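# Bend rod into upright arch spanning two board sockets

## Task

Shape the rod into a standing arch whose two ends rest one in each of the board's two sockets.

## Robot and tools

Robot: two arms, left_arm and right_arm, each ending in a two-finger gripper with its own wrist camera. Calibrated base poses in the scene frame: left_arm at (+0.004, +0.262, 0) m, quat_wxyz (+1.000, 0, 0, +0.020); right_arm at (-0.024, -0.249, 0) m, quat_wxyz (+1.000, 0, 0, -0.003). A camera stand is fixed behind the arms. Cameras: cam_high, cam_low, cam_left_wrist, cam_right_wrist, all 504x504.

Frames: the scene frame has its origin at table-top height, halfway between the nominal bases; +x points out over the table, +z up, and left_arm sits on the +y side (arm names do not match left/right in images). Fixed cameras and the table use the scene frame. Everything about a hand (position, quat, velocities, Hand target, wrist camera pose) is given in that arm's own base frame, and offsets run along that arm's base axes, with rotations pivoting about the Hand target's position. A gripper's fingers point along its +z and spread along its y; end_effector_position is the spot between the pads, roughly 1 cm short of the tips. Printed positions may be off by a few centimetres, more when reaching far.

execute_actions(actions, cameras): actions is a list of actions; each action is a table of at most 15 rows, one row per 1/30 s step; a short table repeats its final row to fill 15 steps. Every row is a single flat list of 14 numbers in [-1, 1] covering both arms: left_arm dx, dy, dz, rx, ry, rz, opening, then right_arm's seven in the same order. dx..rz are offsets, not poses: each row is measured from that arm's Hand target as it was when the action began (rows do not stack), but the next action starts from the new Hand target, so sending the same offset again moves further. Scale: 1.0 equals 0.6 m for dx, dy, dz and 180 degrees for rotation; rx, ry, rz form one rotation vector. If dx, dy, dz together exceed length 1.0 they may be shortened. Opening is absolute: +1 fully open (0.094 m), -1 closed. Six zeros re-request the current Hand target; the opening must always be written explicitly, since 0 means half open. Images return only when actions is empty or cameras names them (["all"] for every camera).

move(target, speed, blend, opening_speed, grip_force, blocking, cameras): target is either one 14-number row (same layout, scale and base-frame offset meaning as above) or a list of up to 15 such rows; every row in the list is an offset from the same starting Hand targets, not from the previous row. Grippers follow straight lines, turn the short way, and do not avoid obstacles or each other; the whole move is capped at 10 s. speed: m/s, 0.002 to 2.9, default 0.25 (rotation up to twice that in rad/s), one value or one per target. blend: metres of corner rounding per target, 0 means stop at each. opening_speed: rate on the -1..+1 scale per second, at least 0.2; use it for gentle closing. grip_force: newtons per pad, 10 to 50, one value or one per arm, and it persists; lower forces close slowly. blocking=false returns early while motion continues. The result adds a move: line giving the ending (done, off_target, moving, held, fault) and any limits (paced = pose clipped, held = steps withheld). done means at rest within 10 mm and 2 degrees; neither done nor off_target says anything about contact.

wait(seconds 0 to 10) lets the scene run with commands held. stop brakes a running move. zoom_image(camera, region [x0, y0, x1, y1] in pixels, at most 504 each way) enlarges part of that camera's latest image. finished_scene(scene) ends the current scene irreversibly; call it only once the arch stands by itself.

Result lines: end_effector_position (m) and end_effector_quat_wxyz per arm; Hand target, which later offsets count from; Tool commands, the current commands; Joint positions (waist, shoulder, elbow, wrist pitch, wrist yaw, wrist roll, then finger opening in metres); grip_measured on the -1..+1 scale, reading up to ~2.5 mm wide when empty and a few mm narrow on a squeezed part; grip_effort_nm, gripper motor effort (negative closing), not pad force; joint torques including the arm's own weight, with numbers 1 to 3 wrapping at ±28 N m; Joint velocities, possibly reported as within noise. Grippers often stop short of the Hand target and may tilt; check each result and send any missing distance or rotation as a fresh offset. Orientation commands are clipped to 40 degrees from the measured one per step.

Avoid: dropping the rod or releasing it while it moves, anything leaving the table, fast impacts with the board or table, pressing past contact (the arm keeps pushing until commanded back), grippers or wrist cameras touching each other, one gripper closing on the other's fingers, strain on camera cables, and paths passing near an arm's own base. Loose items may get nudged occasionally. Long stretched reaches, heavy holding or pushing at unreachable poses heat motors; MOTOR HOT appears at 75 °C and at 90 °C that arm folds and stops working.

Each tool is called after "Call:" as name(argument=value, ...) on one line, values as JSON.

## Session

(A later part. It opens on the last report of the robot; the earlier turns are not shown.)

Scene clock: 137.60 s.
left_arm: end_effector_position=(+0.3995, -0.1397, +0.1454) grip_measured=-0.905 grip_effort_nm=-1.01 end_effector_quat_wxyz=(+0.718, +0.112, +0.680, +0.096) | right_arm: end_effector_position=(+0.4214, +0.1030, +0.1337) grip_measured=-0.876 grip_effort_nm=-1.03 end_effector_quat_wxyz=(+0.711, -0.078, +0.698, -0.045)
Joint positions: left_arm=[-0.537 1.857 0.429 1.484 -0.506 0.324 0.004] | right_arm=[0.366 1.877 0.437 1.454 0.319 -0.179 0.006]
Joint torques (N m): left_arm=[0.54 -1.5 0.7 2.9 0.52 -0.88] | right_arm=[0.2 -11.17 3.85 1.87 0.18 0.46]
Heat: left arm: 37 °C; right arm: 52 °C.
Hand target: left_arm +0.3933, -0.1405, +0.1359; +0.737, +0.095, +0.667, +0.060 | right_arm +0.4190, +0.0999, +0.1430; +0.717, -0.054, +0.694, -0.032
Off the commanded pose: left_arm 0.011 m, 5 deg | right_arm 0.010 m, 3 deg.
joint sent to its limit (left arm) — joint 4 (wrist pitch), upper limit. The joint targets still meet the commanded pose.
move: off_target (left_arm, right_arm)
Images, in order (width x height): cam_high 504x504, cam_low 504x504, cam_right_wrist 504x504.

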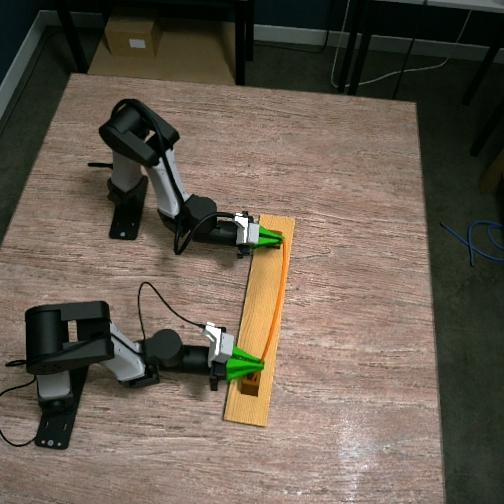

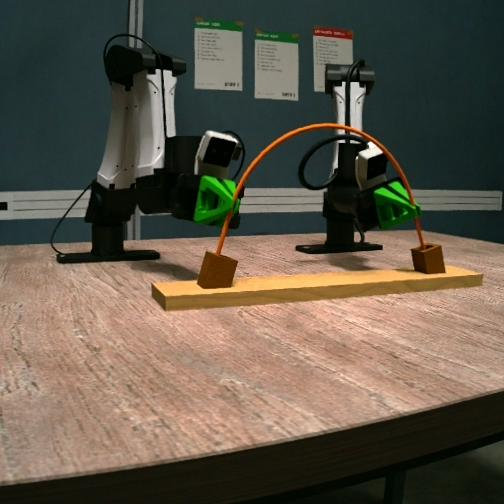

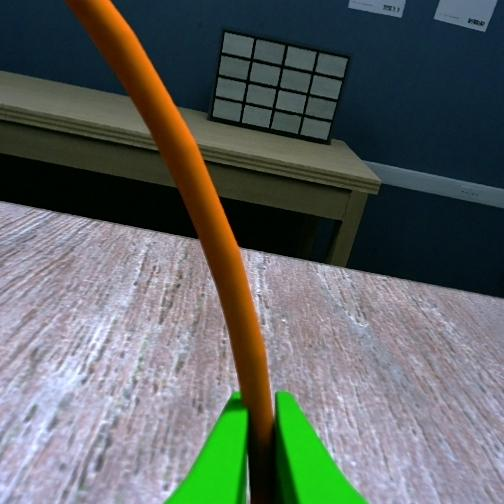

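Call:
move(target=[0,0,0.0,0,0,0,-1,-0.015,-0.013,-0.05,0,0.0,0,-1], speed=0.04, cameras=["cam_high","cam_low"])

Call:
zoom_image(camera="cam_low", region=[180, 200, 260, 280])

Call:
zoom_image(camera="cam_high", region=[230, 340, 290, 400])

Scene clock: 140.63 s.
left_arm: end_effector_position=(+0.3995, -0.1399, +0.1454) grip_measured=-0.905 grip_effort_nm=-1.01 end_effector_quat_wxyz=(+0.718, +0.113, +0.680, +0.096) | right_arm: end_effector_position=(+0.4174, +0.1005, +0.1326) grip_measured=-0.878 grip_effort_nm=-1.04 end_effector_quat_wxyz=(+0.714, -0.077, +0.694, -0.044)
Joint positions: left_arm=[-0.537 1.857 0.429 1.484 -0.505 0.324 0.004] | right_arm=[0.361 1.888 0.417 1.496 0.312 -0.18 0.006]
Joint torques (N m): left_arm=[0.53 -1.47 0.7 2.91 0.5 -0.88] | right_arm=[-0.58 -2.71 0.68 2.5 0.09 0.62]
Heat: left arm: 37 °C; right arm: 52 °C.
Hand target: left_arm +0.3933, -0.1405, +0.1360; +0.737, +0.095, +0.667, +0.060 | right_arm +0.4099, +0.0920, +0.1131; +0.717, -0.054, +0.694, -0.032
Off the commanded pose: left_arm 0.011 m, 5 deg | right_arm 0.023 m, 3 deg.
joint sent to its limit (left arm) — joint 4 (wrist pitch), upper limit. The joint targets still meet the commanded pose.
joint sent to its limit (right arm) — joint 4 (wrist pitch), upper limit. The joint targets still meet the commanded pose.
move: off_target (left_arm, right_arm)
Images, in order (width x height): cam_high 504x504, cam_low 504x504.

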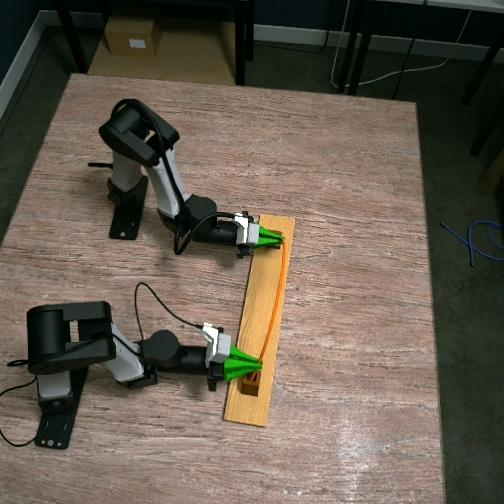

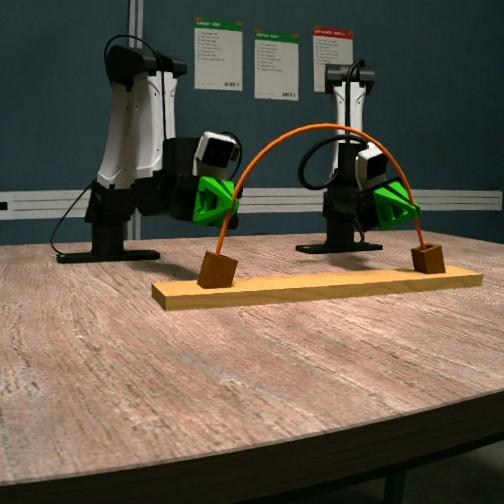

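Scaled by 6.300 from the camera's 504x504 image, which has a finer 720x720 frame.

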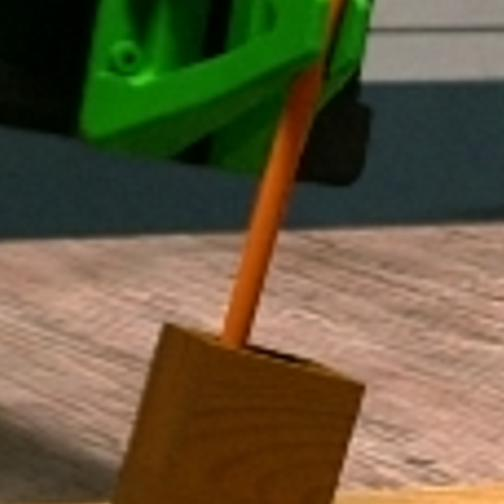

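Scaled by 8.400 from the camera's 504x504 image, which has a finer 720x720 frame.

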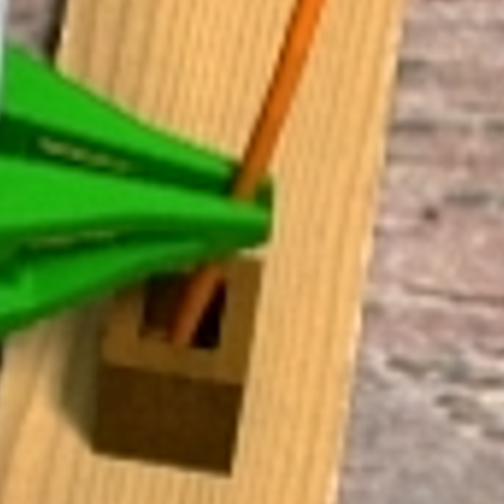

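Call:
move(target=[-0.02,0,0.01,0,0,0,-1,-0.01,0.008,0.03,0,0.0,0,-1], speed=0.04, cameras=["cam_high","cam_low"])

Call:
zoom_image(camera="cam_high", region=[210, 210, 310, 410])

Scene clock: 142.63 s.
left_arm: end_effector_position=(+0.3913, -0.1396, +0.1453) grip_measured=-0.905 grip_effort_nm=-1.01 end_effector_quat_wxyz=(+0.716, +0.119, +0.681, +0.093) | right_arm: end_effector_position=(+0.4125, +0.1014, +0.1332) grip_measured=-0.878 grip_effort_nm=-1.03 end_effector_quat_wxyz=(+0.714, -0.079, +0.695, -0.043)
Joint positions: left_arm=[-0.546 1.83 0.397 1.483 -0.503 0.326 0.004] | right_arm=[0.369 1.872 0.399 1.496 0.316 -0.181 0.006]
Joint torques (N m): left_arm=[-0.68 -2.88 0.01 2.92 0.26 -0.84] | right_arm=[0.77 -7.2 1.11 2.37 0.28 0.52]
Heat: left arm: 37 °C; right arm: 52 °C.
Hand target: left_arm +0.3812, -0.1405, +0.1419; +0.737, +0.095, +0.667, +0.060 | right_arm +0.4039, +0.0970, +0.1312; +0.717, -0.054, +0.694, -0.032
Off the commanded pose: left_arm 0.011 m, 5 deg | right_arm 0.010 m, 3 deg.
joint sent to its limit (left arm) — joint 4 (wrist pitch), upper limit. The joint targets still meet the commanded pose.
move: off_target (left_arm, right_arm)
Images, in order (width x height): cam_high 504x504, cam_low 504x504.

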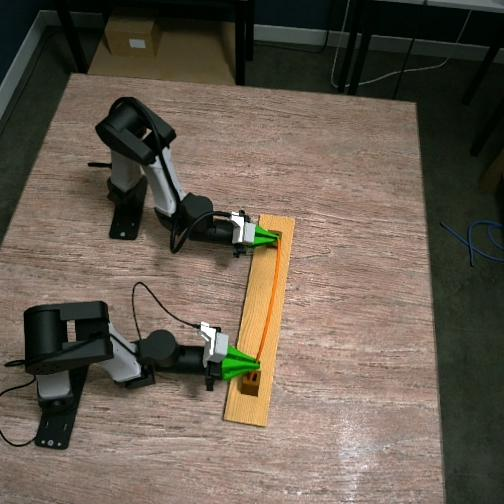

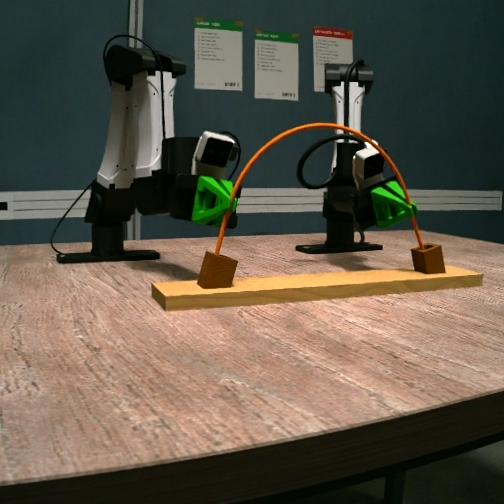

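Scaled by 2.520 from the camera's 504x504 image, which has a finer 720x720 frame.

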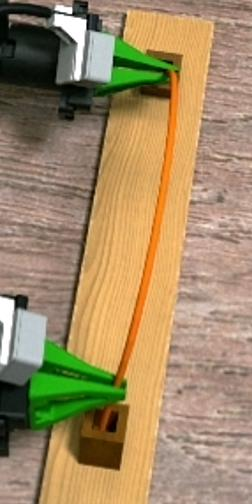

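Call:
move(target=[[0,0,0.005,0,0,0,-1,0.003,0.003,0.0,0,0.0,0,-0.5],[0,0,0.005,0,0,0,-0.5,0.003,0.003,0.0,0,0.0,0,-0.5]], speed=0.04, opening_speed=0.25, cameras=["cam_high","cam_low","cam_left_wrist","cam_right_wrist"])

Call:
zoom_image(camera="cam_high", region=[210, 210, 310, 410])

Scene clock: 149.13 s.
left_arm: end_effector_position=(+0.3826, -0.1356, +0.1232) grip_measured=-0.502 grip_effort_nm=0.10 end_effector_quat_wxyz=(+0.695, +0.118, +0.703, +0.088) | right_arm: end_effector_position=(+0.4089, +0.0993, +0.1287) grip_measured=-0.502 grip_effort_nm=0.12 end_effector_quat_wxyz=(+0.709, -0.063, +0.701, -0.037)
Joint positions: left_arm=[-0.552 1.849 0.355 1.474 -0.512 0.282 0.023] | right_arm=[0.377 1.872 0.385 1.496 0.34 -0.145 0.023]
Joint torques (N m): left_arm=[-0.16 -4.92 3.4 3.03 0.33 -0.32] | right_arm=[0.5 -6.48 3.08 2.37 0.12 0.16]
Heat: left arm: 36 °C; right arm: 53 °C.
Hand target: left_arm +0.3813, -0.1404, +0.1449; +0.737, +0.095, +0.667, +0.060 | right_arm +0.4058, +0.0986, +0.1311; +0.717, -0.054, +0.694, -0.032
Off the commanded pose: left_arm 0.022 m, 8 deg | right_arm 0.004 m, 2 deg.
joint sent to its limit (left arm) — joint 4 (wrist pitch), upper limit. The joint targets still meet the commanded pose.
move: off_target (left_arm); target 2's new opening was sent with left_arm's hand 0.011 m and 6 deg from that target

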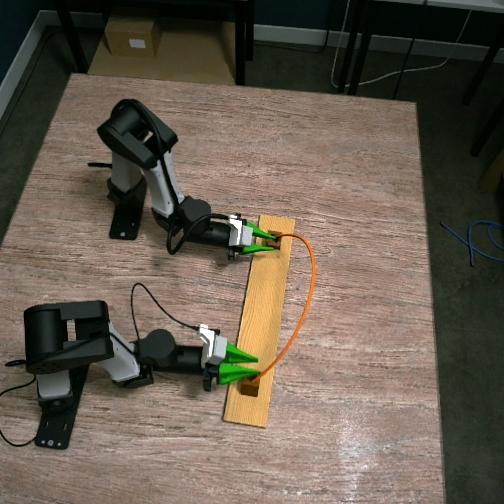

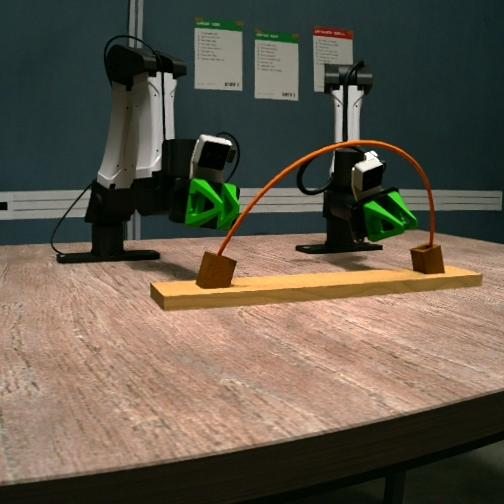

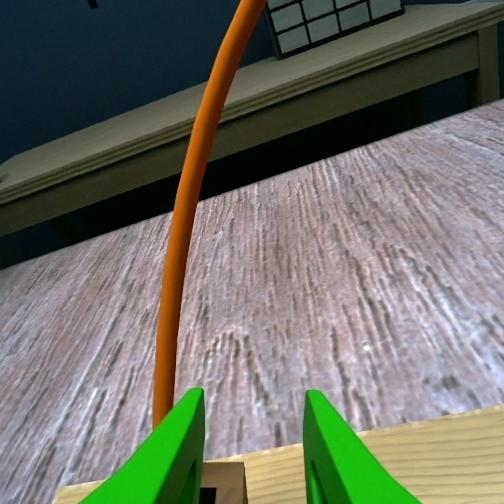

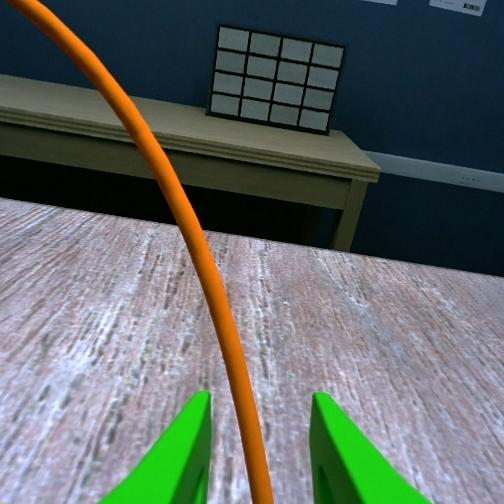

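Scaled by 2.520 from the camera's 504x504 image, which has a finer 720x720 frame.

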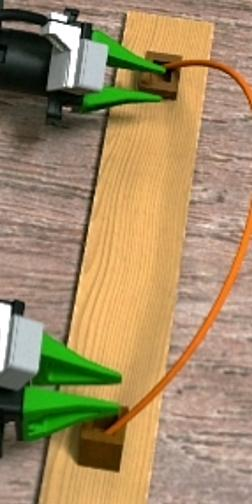

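Call:
execute_actions(actions=[])

Scene clock: 156.77 s.
left_arm: end_effector_position=(+0.3826, -0.1356, +0.1232) grip_measured=-0.502 grip_effort_nm=0.10 end_effector_quat_wxyz=(+0.695, +0.118, +0.703, +0.088) | right_arm: end_effector_position=(+0.4089, +0.0993, +0.1287) grip_measured=-0.502 grip_effort_nm=0.12 end_effector_quat_wxyz=(+0.709, -0.063, +0.701, -0.037)
Joint positions: left_arm=[-0.552 1.849 0.355 1.474 -0.512 0.282 0.023] | right_arm=[0.377 1.872 0.385 1.496 0.34 -0.145 0.023]
Joint velocities: within noise
Joint torques (N m): left_arm=[-0.17 -4.92 3.34 3.04 0.33 -0.32] | right_arm=[0.51 -6.48 3.08 2.37 0.12 0.16]
Heat: left arm: 39 °C; right arm: 54 °C.
Hand target: left_arm +0.3813, -0.1404, +0.1449; +0.737, +0.095, +0.667, +0.060 | right_arm +0.4058, +0.0986, +0.1311; +0.717, -0.054, +0.694, -0.032
Tool commands: left_gripper/opening=-0.5 right_gripper/opening=-0.5
Off the commanded pose: left_arm 0.022 m, 8 deg | right_arm 0.004 m, 2 deg.

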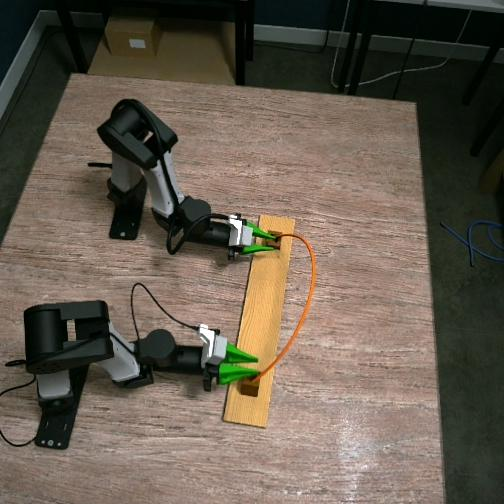

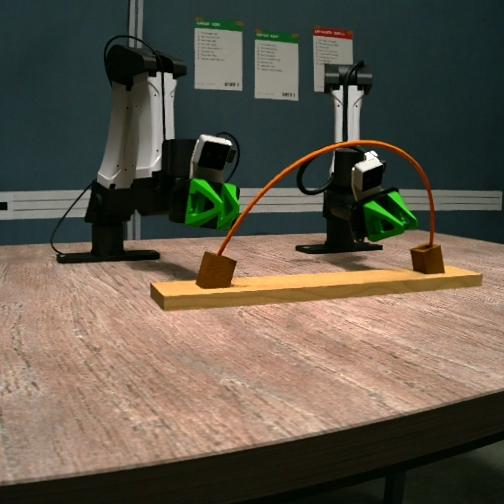

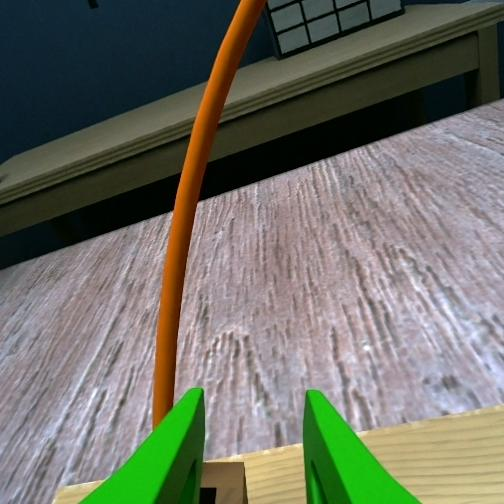

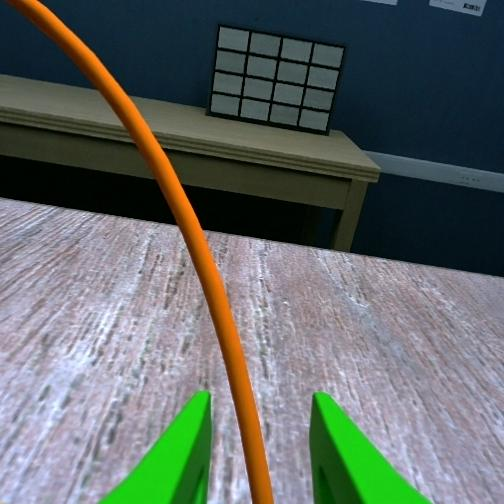

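Call:
zoom_image(camera="cam_left_wrist", region=[60, 360, 260, 504])

Call:
zoom_image(camera="cam_low", region=[390, 200, 490, 300])

Call:
zoom_image(camera="cam_high", region=[240, 200, 320, 280])

Scaled by 2.520 from the camera's 504x504 image, which has a finer 720x720 frame.

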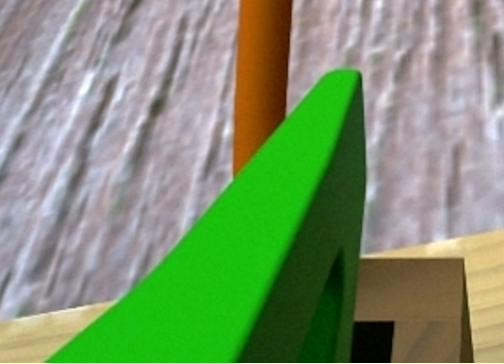

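Scaled by 5.040 from the camera's 504x504 image, which has a finer 720x720 frame.

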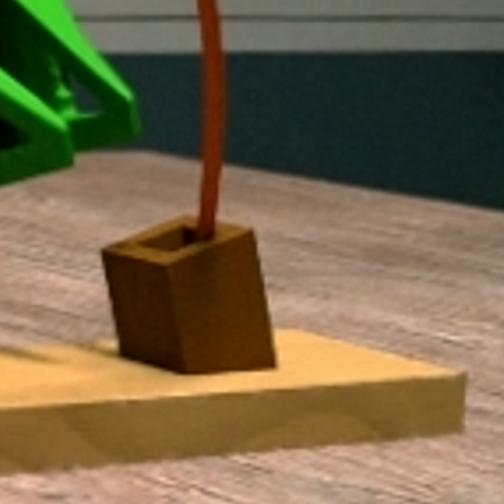

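Scaled by 6.300 from the camera's 504x504 image, which has a finer 720x720 frame.

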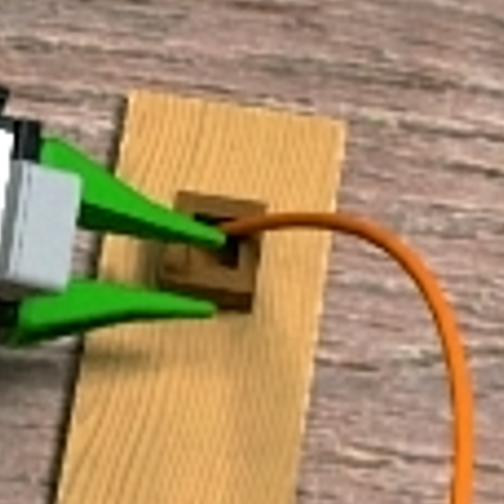

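Call:
move(target=[[0,0.047,0.0,0,0,0,-0.4,0,0,0,0,0,0,-0.5],[0.035,0.047,0.0,0,0,0,-0.4,0,0,0,0,0,0,-0.5]], speed=0.12, cameras=["cam_left_wrist","cam_high"])

Scene clock: 162.77 s.
left_arm: end_effector_position=(+0.3972, -0.1103, +0.1174) grip_measured=-0.401 grip_effort_nm=0.10 end_effector_quat_wxyz=(+0.691, +0.120, +0.708, +0.081) | right_arm: end_effector_position=(+0.4089, +0.0993, +0.1287) grip_measured=-0.502 grip_effort_nm=0.12 end_effector_quat_wxyz=(+0.709, -0.063, +0.701, -0.037)
Joint positions: left_arm=[-0.426 1.864 0.355 1.474 -0.374 0.271 0.028] | right_arm=[0.377 1.872 0.385 1.496 0.34 -0.145 0.023]
Joint torques (N m): left_arm=[1.02 -4.82 5 3.08 0.34 -0.29] | right_arm=[0.51 -6.46 3.08 2.37 0.12 0.16]
Heat: left arm: 40 °C; right arm: 55 °C.
Hand target: left_arm +0.4022, -0.1123, +0.1449; +0.737, +0.095, +0.667, +0.060 | right_arm +0.4058, +0.0986, +0.1311; +0.717, -0.054, +0.694, -0.032
Off the commanded pose: left_arm 0.028 m, 8 deg | right_arm 0.004 m, 2 deg.
joint sent to its limit (left arm) — joint 4 (wrist pitch), upper limit. The joint targets still meet the commanded pose.
move: off_target (left_arm)
Images, in order (width x height): cam_high 504x504, cam_left_wrist 504x504.

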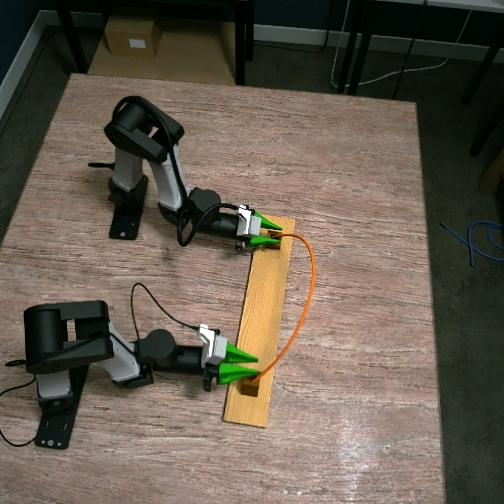

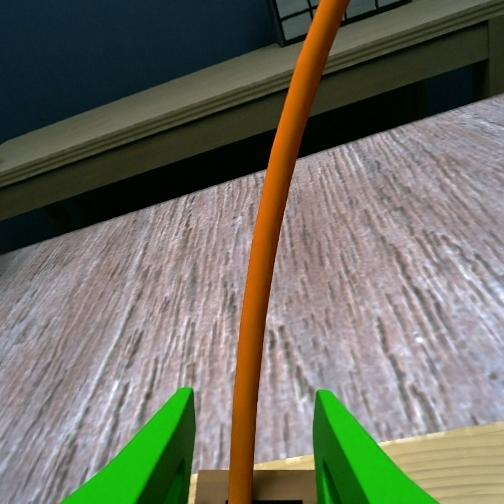

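Call:
move(target=[0.045,0.0,0.0,0,0,0,-0.4,0,0,0,0,0,0,-0.5], speed=0.12, cameras=["cam_left_wrist","cam_high"])

Call:
zoom_image(camera="cam_high", region=[240, 200, 320, 280])

Scene clock: 165.20 s.
left_arm: end_effector_position=(+0.4241, -0.1113, +0.1212) grip_measured=-0.401 grip_effort_nm=0.10 end_effector_quat_wxyz=(+0.702, +0.115, +0.699, +0.077) | right_arm: end_effector_position=(+0.4089, +0.0993, +0.1287) grip_measured=-0.502 grip_effort_nm=0.12 end_effector_quat_wxyz=(+0.709, -0.063, +0.701, -0.037)
Joint positions: left_arm=[-0.387 1.933 0.457 1.473 -0.334 0.271 0.028] | right_arm=[0.377 1.872 0.385 1.496 0.34 -0.145 0.023]
Joint torques (N m): left_arm=[1.11 -5.45 5.33 2.88 0.37 -0.28] | right_arm=[0.51 -6.48 3.08 2.37 0.12 0.16]
Heat: left arm: 41 °C; right arm: 55 °C.
Hand target: left_arm +0.4292, -0.1123, +0.1450; +0.737, +0.095, +0.667, +0.060 | right_arm +0.4058, +0.0986, +0.1311; +0.717, -0.054, +0.694, -0.032
Off the commanded pose: left_arm 0.024 m, 6 deg | right_arm 0.004 m, 2 deg.
move: off_target (left_arm)
Images, in order (width x height): cam_high 504x504, cam_left_wrist 504x504.

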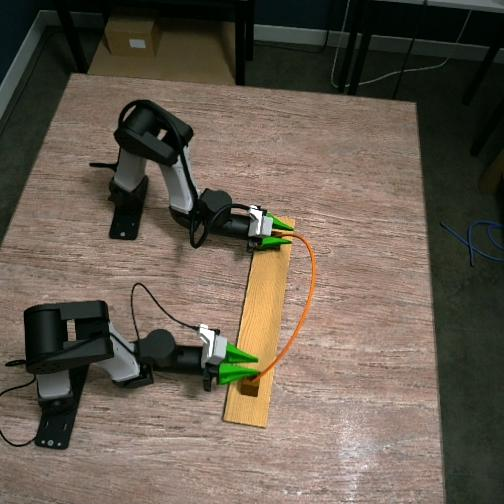

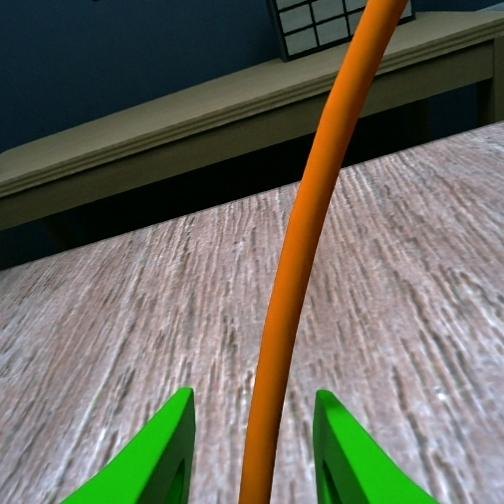

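Scaled by 6.300 from the camera's 504x504 image, which has a finer 720x720 frame.

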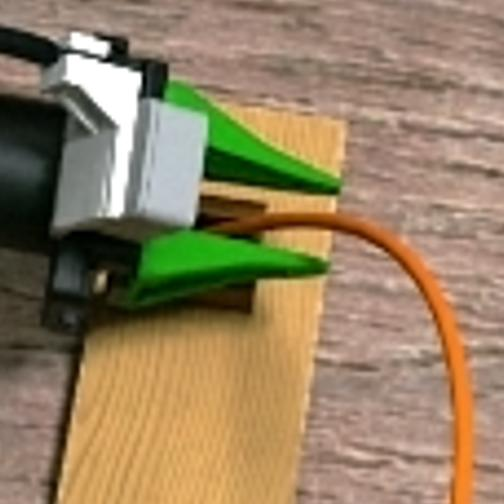

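Call:
move(target=[0.01,0.0,0.0,0,0.19,0,-0.4,0.05,-0.005,0.03,0,0.19,0,-0.4], speed=0.15, cameras=["all"])

Scene clock: 172.93 s.
left_arm: end_effector_position=(+0.4266, -0.1119, +0.1173) grip_measured=-0.401 grip_effort_nm=0.10 end_effector_quat_wxyz=(+0.478, +0.124, +0.868, +0.041) | right_arm: end_effector_position=(+0.4304, +0.0958, +0.1368) grip_measured=-0.402 grip_effort_nm=0.12 end_effector_quat_wxyz=(+0.473, -0.070, +0.878, -0.022)
Joint positions: left_arm=[-0.354 1.565 0.805 0.17 -0.25 0.063 0.028] | right_arm=[0.309 1.526 0.867 0.056 0.23 0.03 0.028]
Joint torques (N m): left_arm=[1.2 -8.46 8.92 1.91 0.21 -0.24] | right_arm=[-0.43 -8.27 10.82 1.58 0.07 0.16]
Heat: left arm: 40 °C; right arm: 55 °C.
Hand target: left_arm +0.4353, -0.1123, +0.1450; +0.508, +0.108, +0.854, +0.030 | right_arm +0.4358, +0.0958, +0.1490; +0.481, -0.062, +0.874, -0.015
Off the commanded pose: left_arm 0.029 m, 4 deg | right_arm 0.013 m, 2 deg.
move: off_target (left_arm, right_arm)

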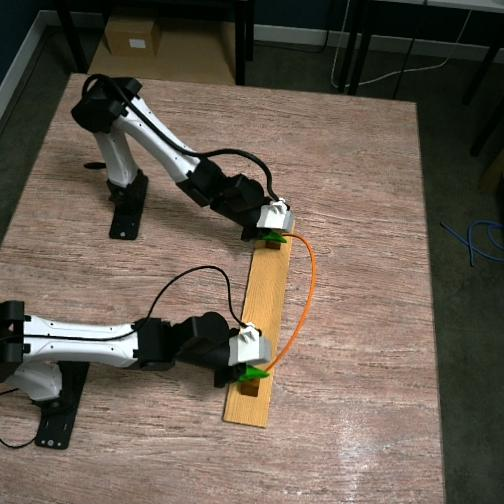

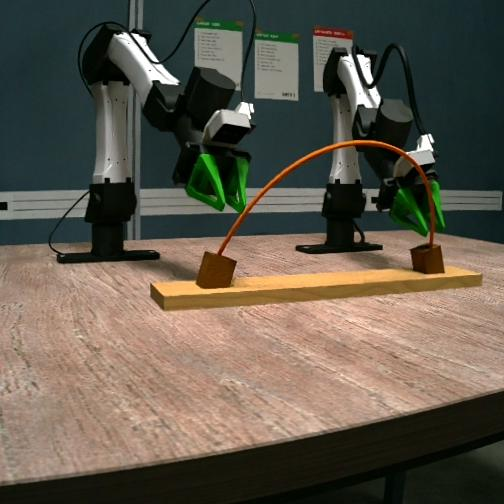

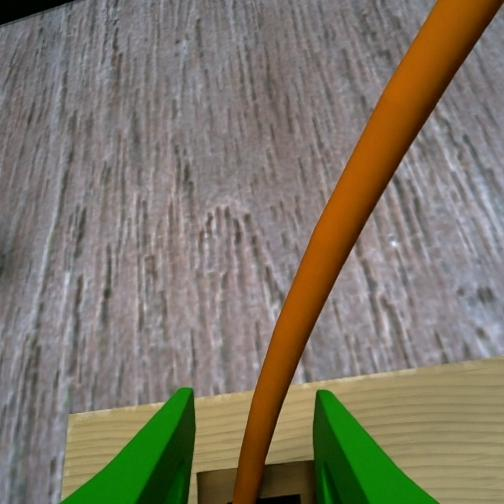

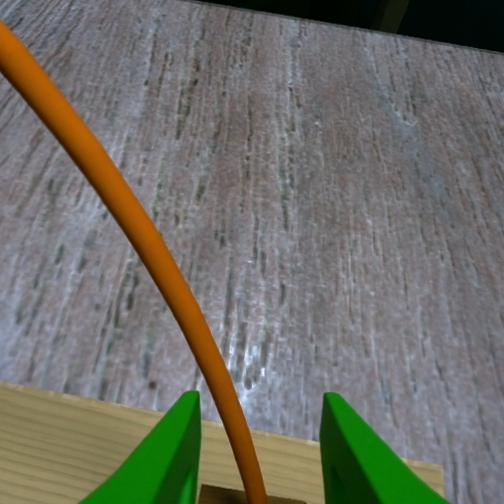

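Call:
move(target=[[0.017,0.003,0.0,0,0,0,-0.4,0.043,0.003,0.0,0,0,0,-0.4]], speed=0.12, cameras=["cam_left_wrist","cam_right_wrist"])

Scene clock: 175.13 s.
left_arm: end_effector_position=(+0.4356, -0.1098, +0.1302) grip_measured=-0.401 grip_effort_nm=0.10 end_effector_quat_wxyz=(+0.490, +0.117, +0.863, +0.036) | right_arm: end_effector_position=(+0.4541, +0.0963, +0.1471) grip_measured=-0.402 grip_effort_nm=0.12 end_effector_quat_wxyz=(+0.481, -0.062, +0.874, -0.018)
Joint positions: left_arm=[-0.338 1.565 0.838 0.167 -0.236 0.063 0.028] | right_arm=[0.289 1.592 0.959 0.052 0.216 0.03 0.028]
Joint torques (N m): left_arm=[1.14 -5.72 9.16 1.98 0.21 -0.14] | right_arm=[-0.31 -6.15 11.15 1.74 0.05 0.06]
Heat: left arm: 40 °C; right arm: 55 °C.
Hand target: left_arm +0.4455, -0.1106, +0.1449; +0.508, +0.108, +0.854, +0.030 | right_arm +0.4616, +0.0974, +0.1492; +0.481, -0.061, +0.874, -0.015
Off the commanded pose: left_arm 0.018 m, 3 deg | right_arm 0.008 m, 0 deg.
move: off_target (left_arm)
Images, in order (width x height): cam_left_wrist 504x504, cam_right_wrist 504x504.

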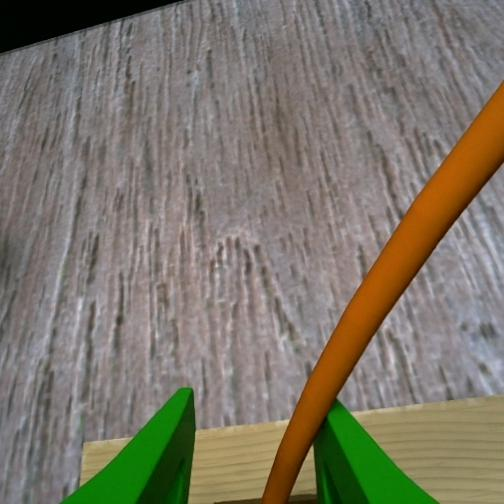

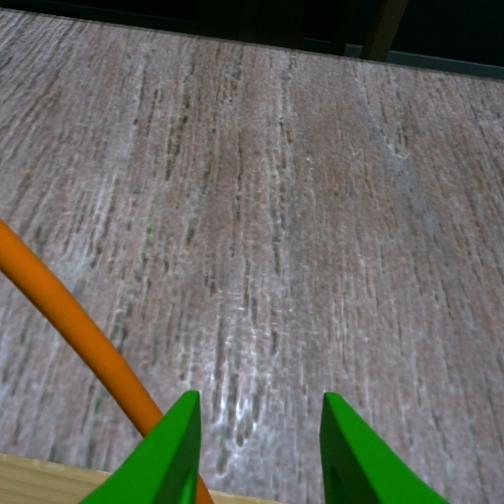

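Call:
move(target=[[0.0,-0.012,0.0,0,0,0,-0.4,-0.03,0.0,-0.02,0,0,0,-0.4],[0.0,-0.012,0.0,0,0,0,-0.4,-0.03,0.02,-0.03,0,0,0,-0.4],[0.0,-0.012,0.0,0,0,0,-0.4,-0.01,0.02,-0.03,0,0,0,-0.4]], speed=0.12, cameras=["cam_left_wrist","cam_right_wrist"])

Scene clock: 179.23 s.
left_arm: end_effector_position=(+0.4370, -0.1127, +0.1339) grip_measured=-0.401 grip_effort_nm=0.10 end_effector_quat_wxyz=(+0.494, +0.117, +0.861, +0.033) | right_arm: end_effector_position=(+0.4503, +0.1026, +0.1366) grip_measured=-0.402 grip_effort_nm=0.12 end_effector_quat_wxyz=(+0.487, -0.057, +0.871, -0.026)
Joint positions: left_arm=[-0.343 1.565 0.847 0.166 -0.236 0.06 0.028] | right_arm=[0.322 1.605 0.915 0.117 0.263 0.048 0.028]
Joint torques (N m): left_arm=[-0.32 -4.9 9.29 1.97 0.02 -0.24] | right_arm=[0.38 -5.26 10.06 1.79 -0.07 0.11]
Heat: left arm: 39 °C; right arm: 54 °C.
Hand target: left_arm +0.4454, -0.1176, +0.1448; +0.508, +0.108, +0.854, +0.030 | right_arm +0.4555, +0.1095, +0.1310; +0.481, -0.062, +0.874, -0.015
Off the commanded pose: left_arm 0.015 m, 2 deg | right_arm 0.010 m, 2 deg.
move: off_target (left_arm)
Images, in order (width x height): cam_left_wrist 504x504, cam_right_wrist 504x504.

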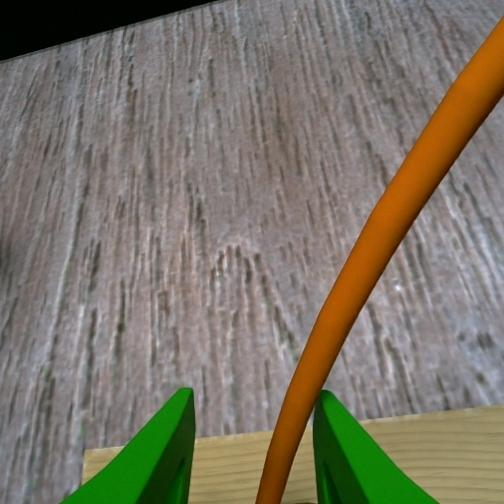

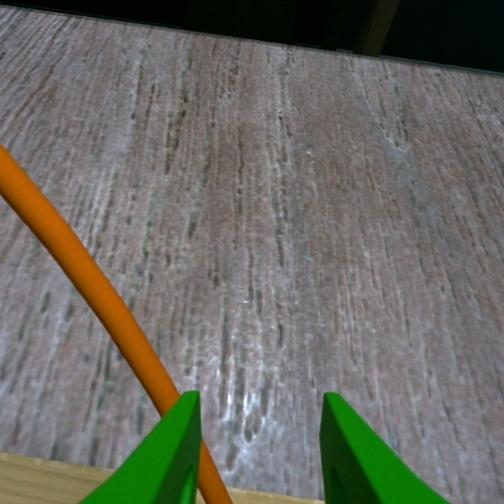

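Call:
move(target=[[0.0,0,0.0,0,0,0,-0.4,0,0.022,0,0,0,0,-0.4],[0.0,0,0.0,0,0,0,-0.4,0.02,0.022,0,0,0,0,-0.4]], speed=0.12, cameras=["cam_left_wrist","cam_right_wrist"])

Scene clock: 182.00 s.
left_arm: end_effector_position=(+0.4370, -0.1127, +0.1339) grip_measured=-0.401 grip_effort_nm=0.10 end_effector_quat_wxyz=(+0.494, +0.117, +0.861, +0.033) | right_arm: end_effector_position=(+0.4604, +0.1222, +0.1309) grip_measured=-0.402 grip_effort_nm=0.12 end_effector_quat_wxyz=(+0.484, -0.064, +0.873, -0.018)
Joint positions: left_arm=[-0.343 1.565 0.847 0.166 -0.236 0.06 0.028] | right_arm=[0.357 1.671 0.971 0.116 0.27 0.064 0.028]
Joint torques (N m): left_arm=[-0.31 -4.92 9.26 1.97 0.02 -0.23] | right_arm=[-0.46 -6.79 10.86 1.68 0.05 0.1]
Heat: left arm: 39 °C; right arm: 54 °C.
Hand target: left_arm +0.4454, -0.1176, +0.1448; +0.508, +0.108, +0.854, +0.030 | right_arm +0.4675, +0.1227, +0.1310; +0.481, -0.061, +0.874, -0.015
Off the commanded pose: left_arm 0.015 m, 2 deg | right_arm 0.007 m, 1 deg.
move: off_target (left_arm)
Images, in order (width x height): cam_left_wrist 504x504, cam_right_wrist 504x504.

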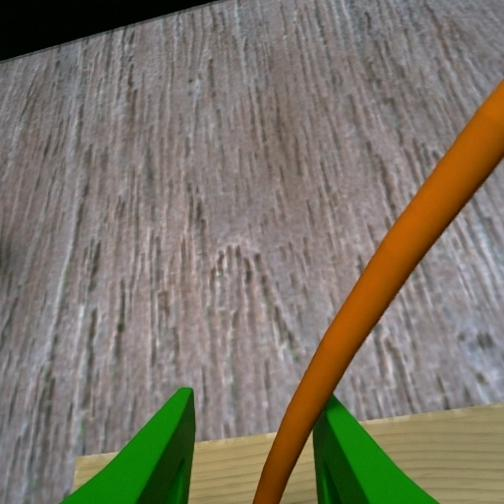

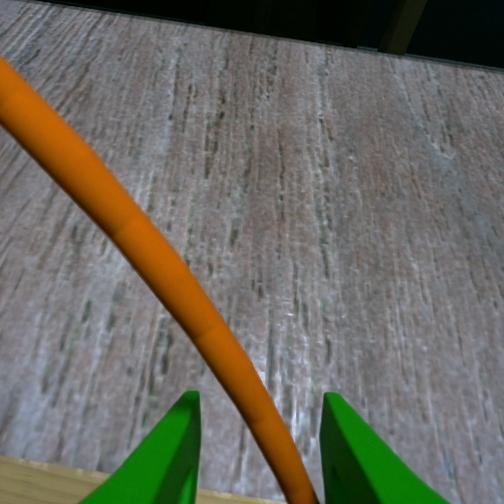

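Call:
move(target=[[0.0,0,0.0,0.114,0,-0.08,-0.4,0,0,0,-0.13,0,0.09,-0.4],[0.0,0,0.0,0.114,0,-0.08,-0.95,0,0,0,-0.13,0,0.09,-0.95]], speed=0.2, opening_speed=0.5, cameras=["all"])

Scene clock: 187.93 s.
left_arm: end_effector_position=(+0.4351, -0.1194, +0.1321) grip_measured=-0.893 grip_effort_nm=-0.99 end_effector_quat_wxyz=(+0.468, +0.293, +0.827, +0.102) | right_arm: end_effector_position=(+0.4613, +0.1208, +0.1313) grip_measured=-0.881 grip_effort_nm=-1.04 end_effector_quat_wxyz=(+0.461, -0.262, +0.839, -0.119)
Joint positions: left_arm=[-0.335 1.565 0.871 0.112 -0.176 0.441 0.005] | right_arm=[0.345 1.671 0.988 0.085 0.245 -0.391 0.006]
Joint torques (N m): left_arm=[1.14 -5.29 9.37 1.93 0.09 0.46] | right_arm=[-0.13 -6.87 10.91 1.66 0.05 -0.32]
Heat: left arm: 38 °C; right arm: 53 °C.
Hand target: left_arm +0.4455, -0.1177, +0.1449; +0.480, +0.302, +0.815, +0.118 | right_arm +0.4676, +0.1227, +0.1311; +0.456, -0.279, +0.836, -0.124
Off the commanded pose: left_arm 0.016 m, 3 deg | right_arm 0.007 m, 2 deg.
move: off_target (left_arm); target 2's new opening was sent with left_arm's hand 0.015 m and 2 deg from that target

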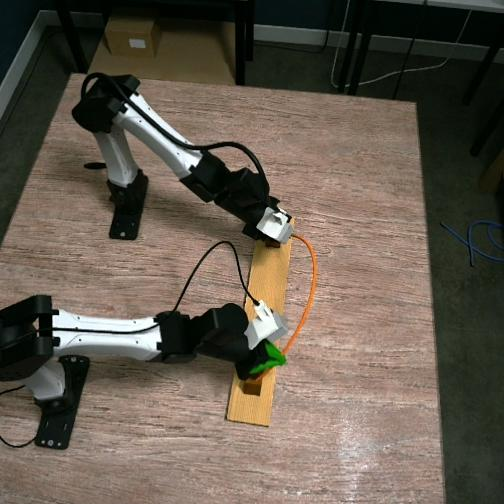

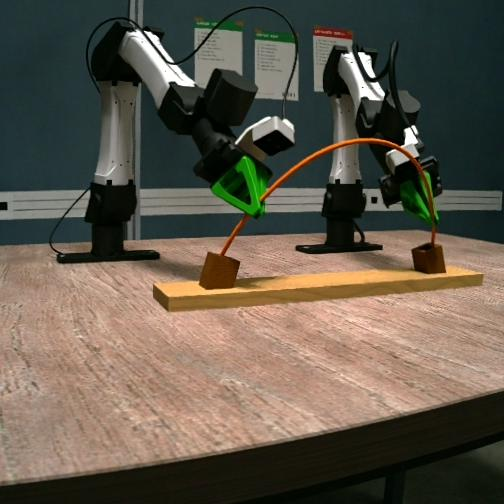

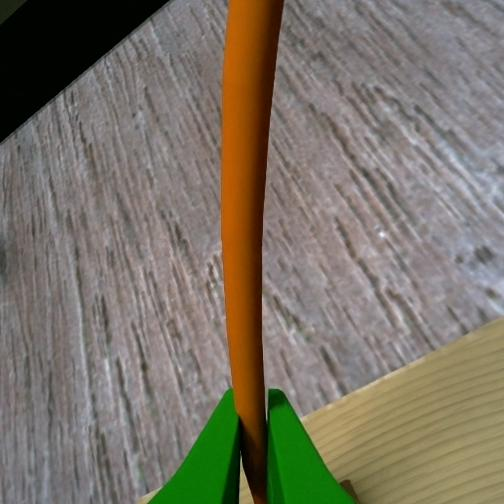

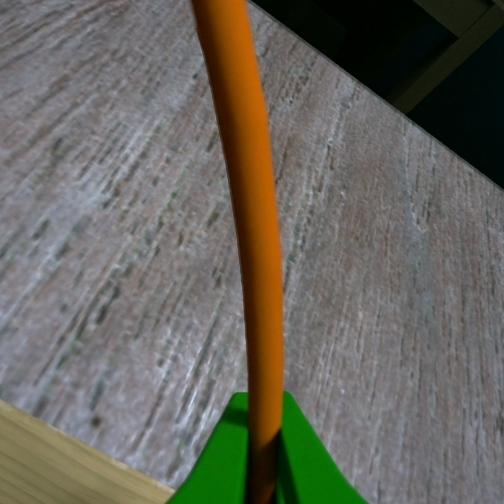

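Call:
move(target=[[-0.045,0,0.008,0,-0.095,0,-0.95,-0.045,0.0,0.012,0,-0.095,0,-0.95],[-0.1,0,0.01,0,-0.19,0,-0.95,-0.1,0,0.016,0,-0.19,0,-0.95]], speed=0.1, blend=[0.02,0], cameras=["all"])

Scene clock: 193.90 s.
left_arm: end_effector_position=(+0.3866, -0.1157, +0.1440) grip_measured=-0.899 grip_effort_nm=-1.01 end_effector_quat_wxyz=(+0.693, +0.236, +0.659, +0.172) | right_arm: end_effector_position=(+0.4110, +0.1219, +0.1464) grip_measured=-0.881 grip_effort_nm=-1.04 end_effector_quat_wxyz=(+0.687, -0.210, +0.672, -0.179)
Joint positions: left_arm=[-0.431 1.753 0.32 1.455 -0.33 0.594 0.005] | right_arm=[0.446 1.792 0.437 1.363 0.398 -0.561 0.006]
Joint torques (N m): left_arm=[-0.54 -4.36 3.79 2.36 0.05 0.88] | right_arm=[0.88 -5.33 3.64 2.26 0.14 -0.54]
Heat: left arm: 38 °C; right arm: 53 °C.
Hand target: left_arm +0.3855, -0.1176, +0.1508; +0.699, +0.254, +0.638, +0.201 | right_arm +0.4075, +0.1227, +0.1405; +0.682, -0.231, +0.665, -0.200
Off the commanded pose: left_arm 0.007 m, 5 deg | right_arm 0.007 m, 4 deg.
move: off_target (left_arm, right_arm)

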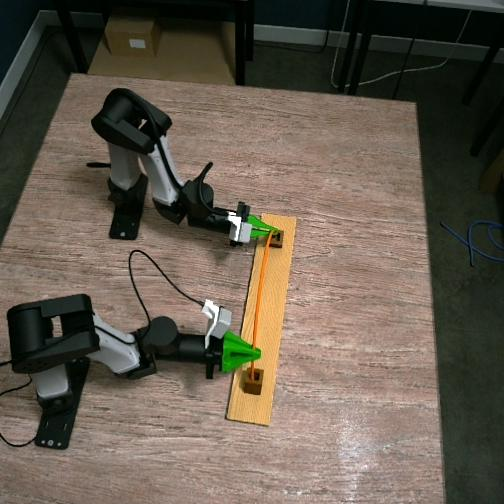

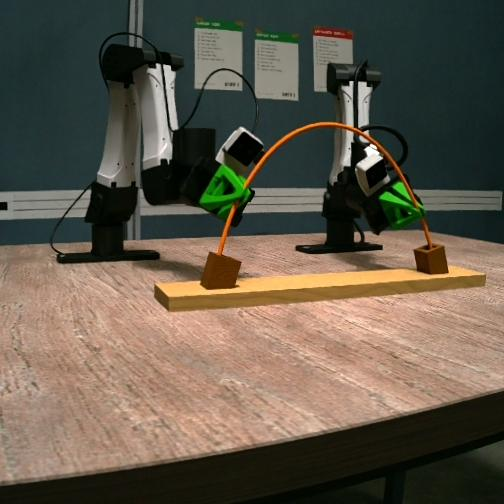

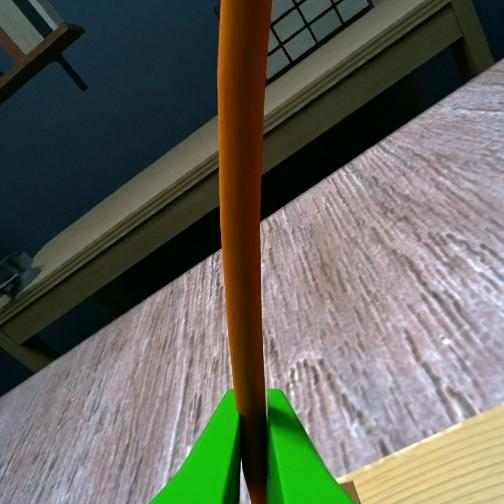

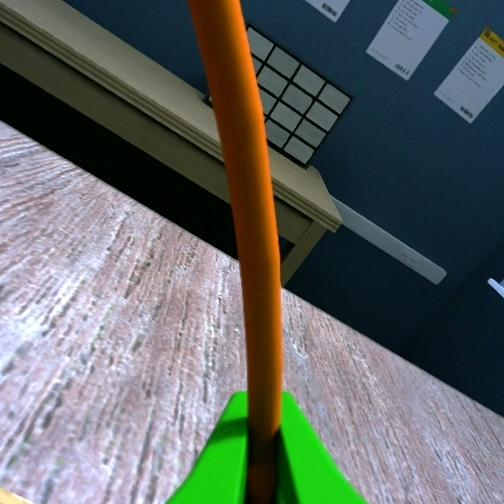

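Call:
zoom_image(camera="cam_low", region=[180, 170, 280, 300])

Call:
zoom_image(camera="cam_low", region=[380, 170, 480, 300])

Call:
zoom_image(camera="cam_high", region=[200, 200, 400, 400])

Scaled by 3.877 from the camera's 504x504 image, which has a finer 720x720 frame.

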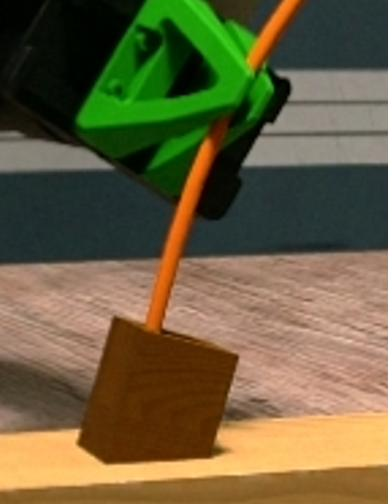

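Scaled by 3.877 from the camera's 504x504 image, which has a finer 720x720 frame.

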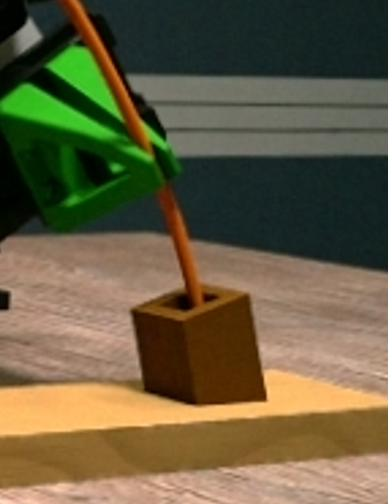

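Scaled by 2.520 from the camera's 504x504 image, which has a finer 720x720 frame.

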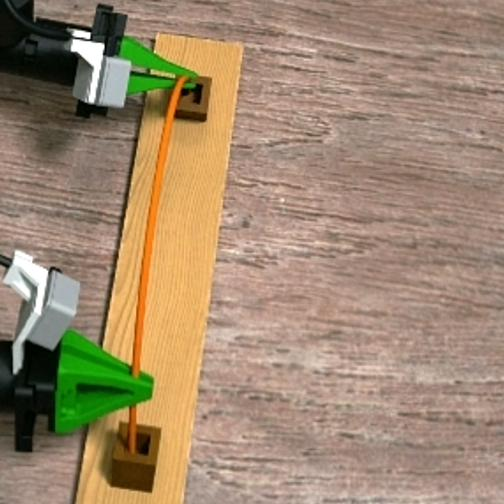

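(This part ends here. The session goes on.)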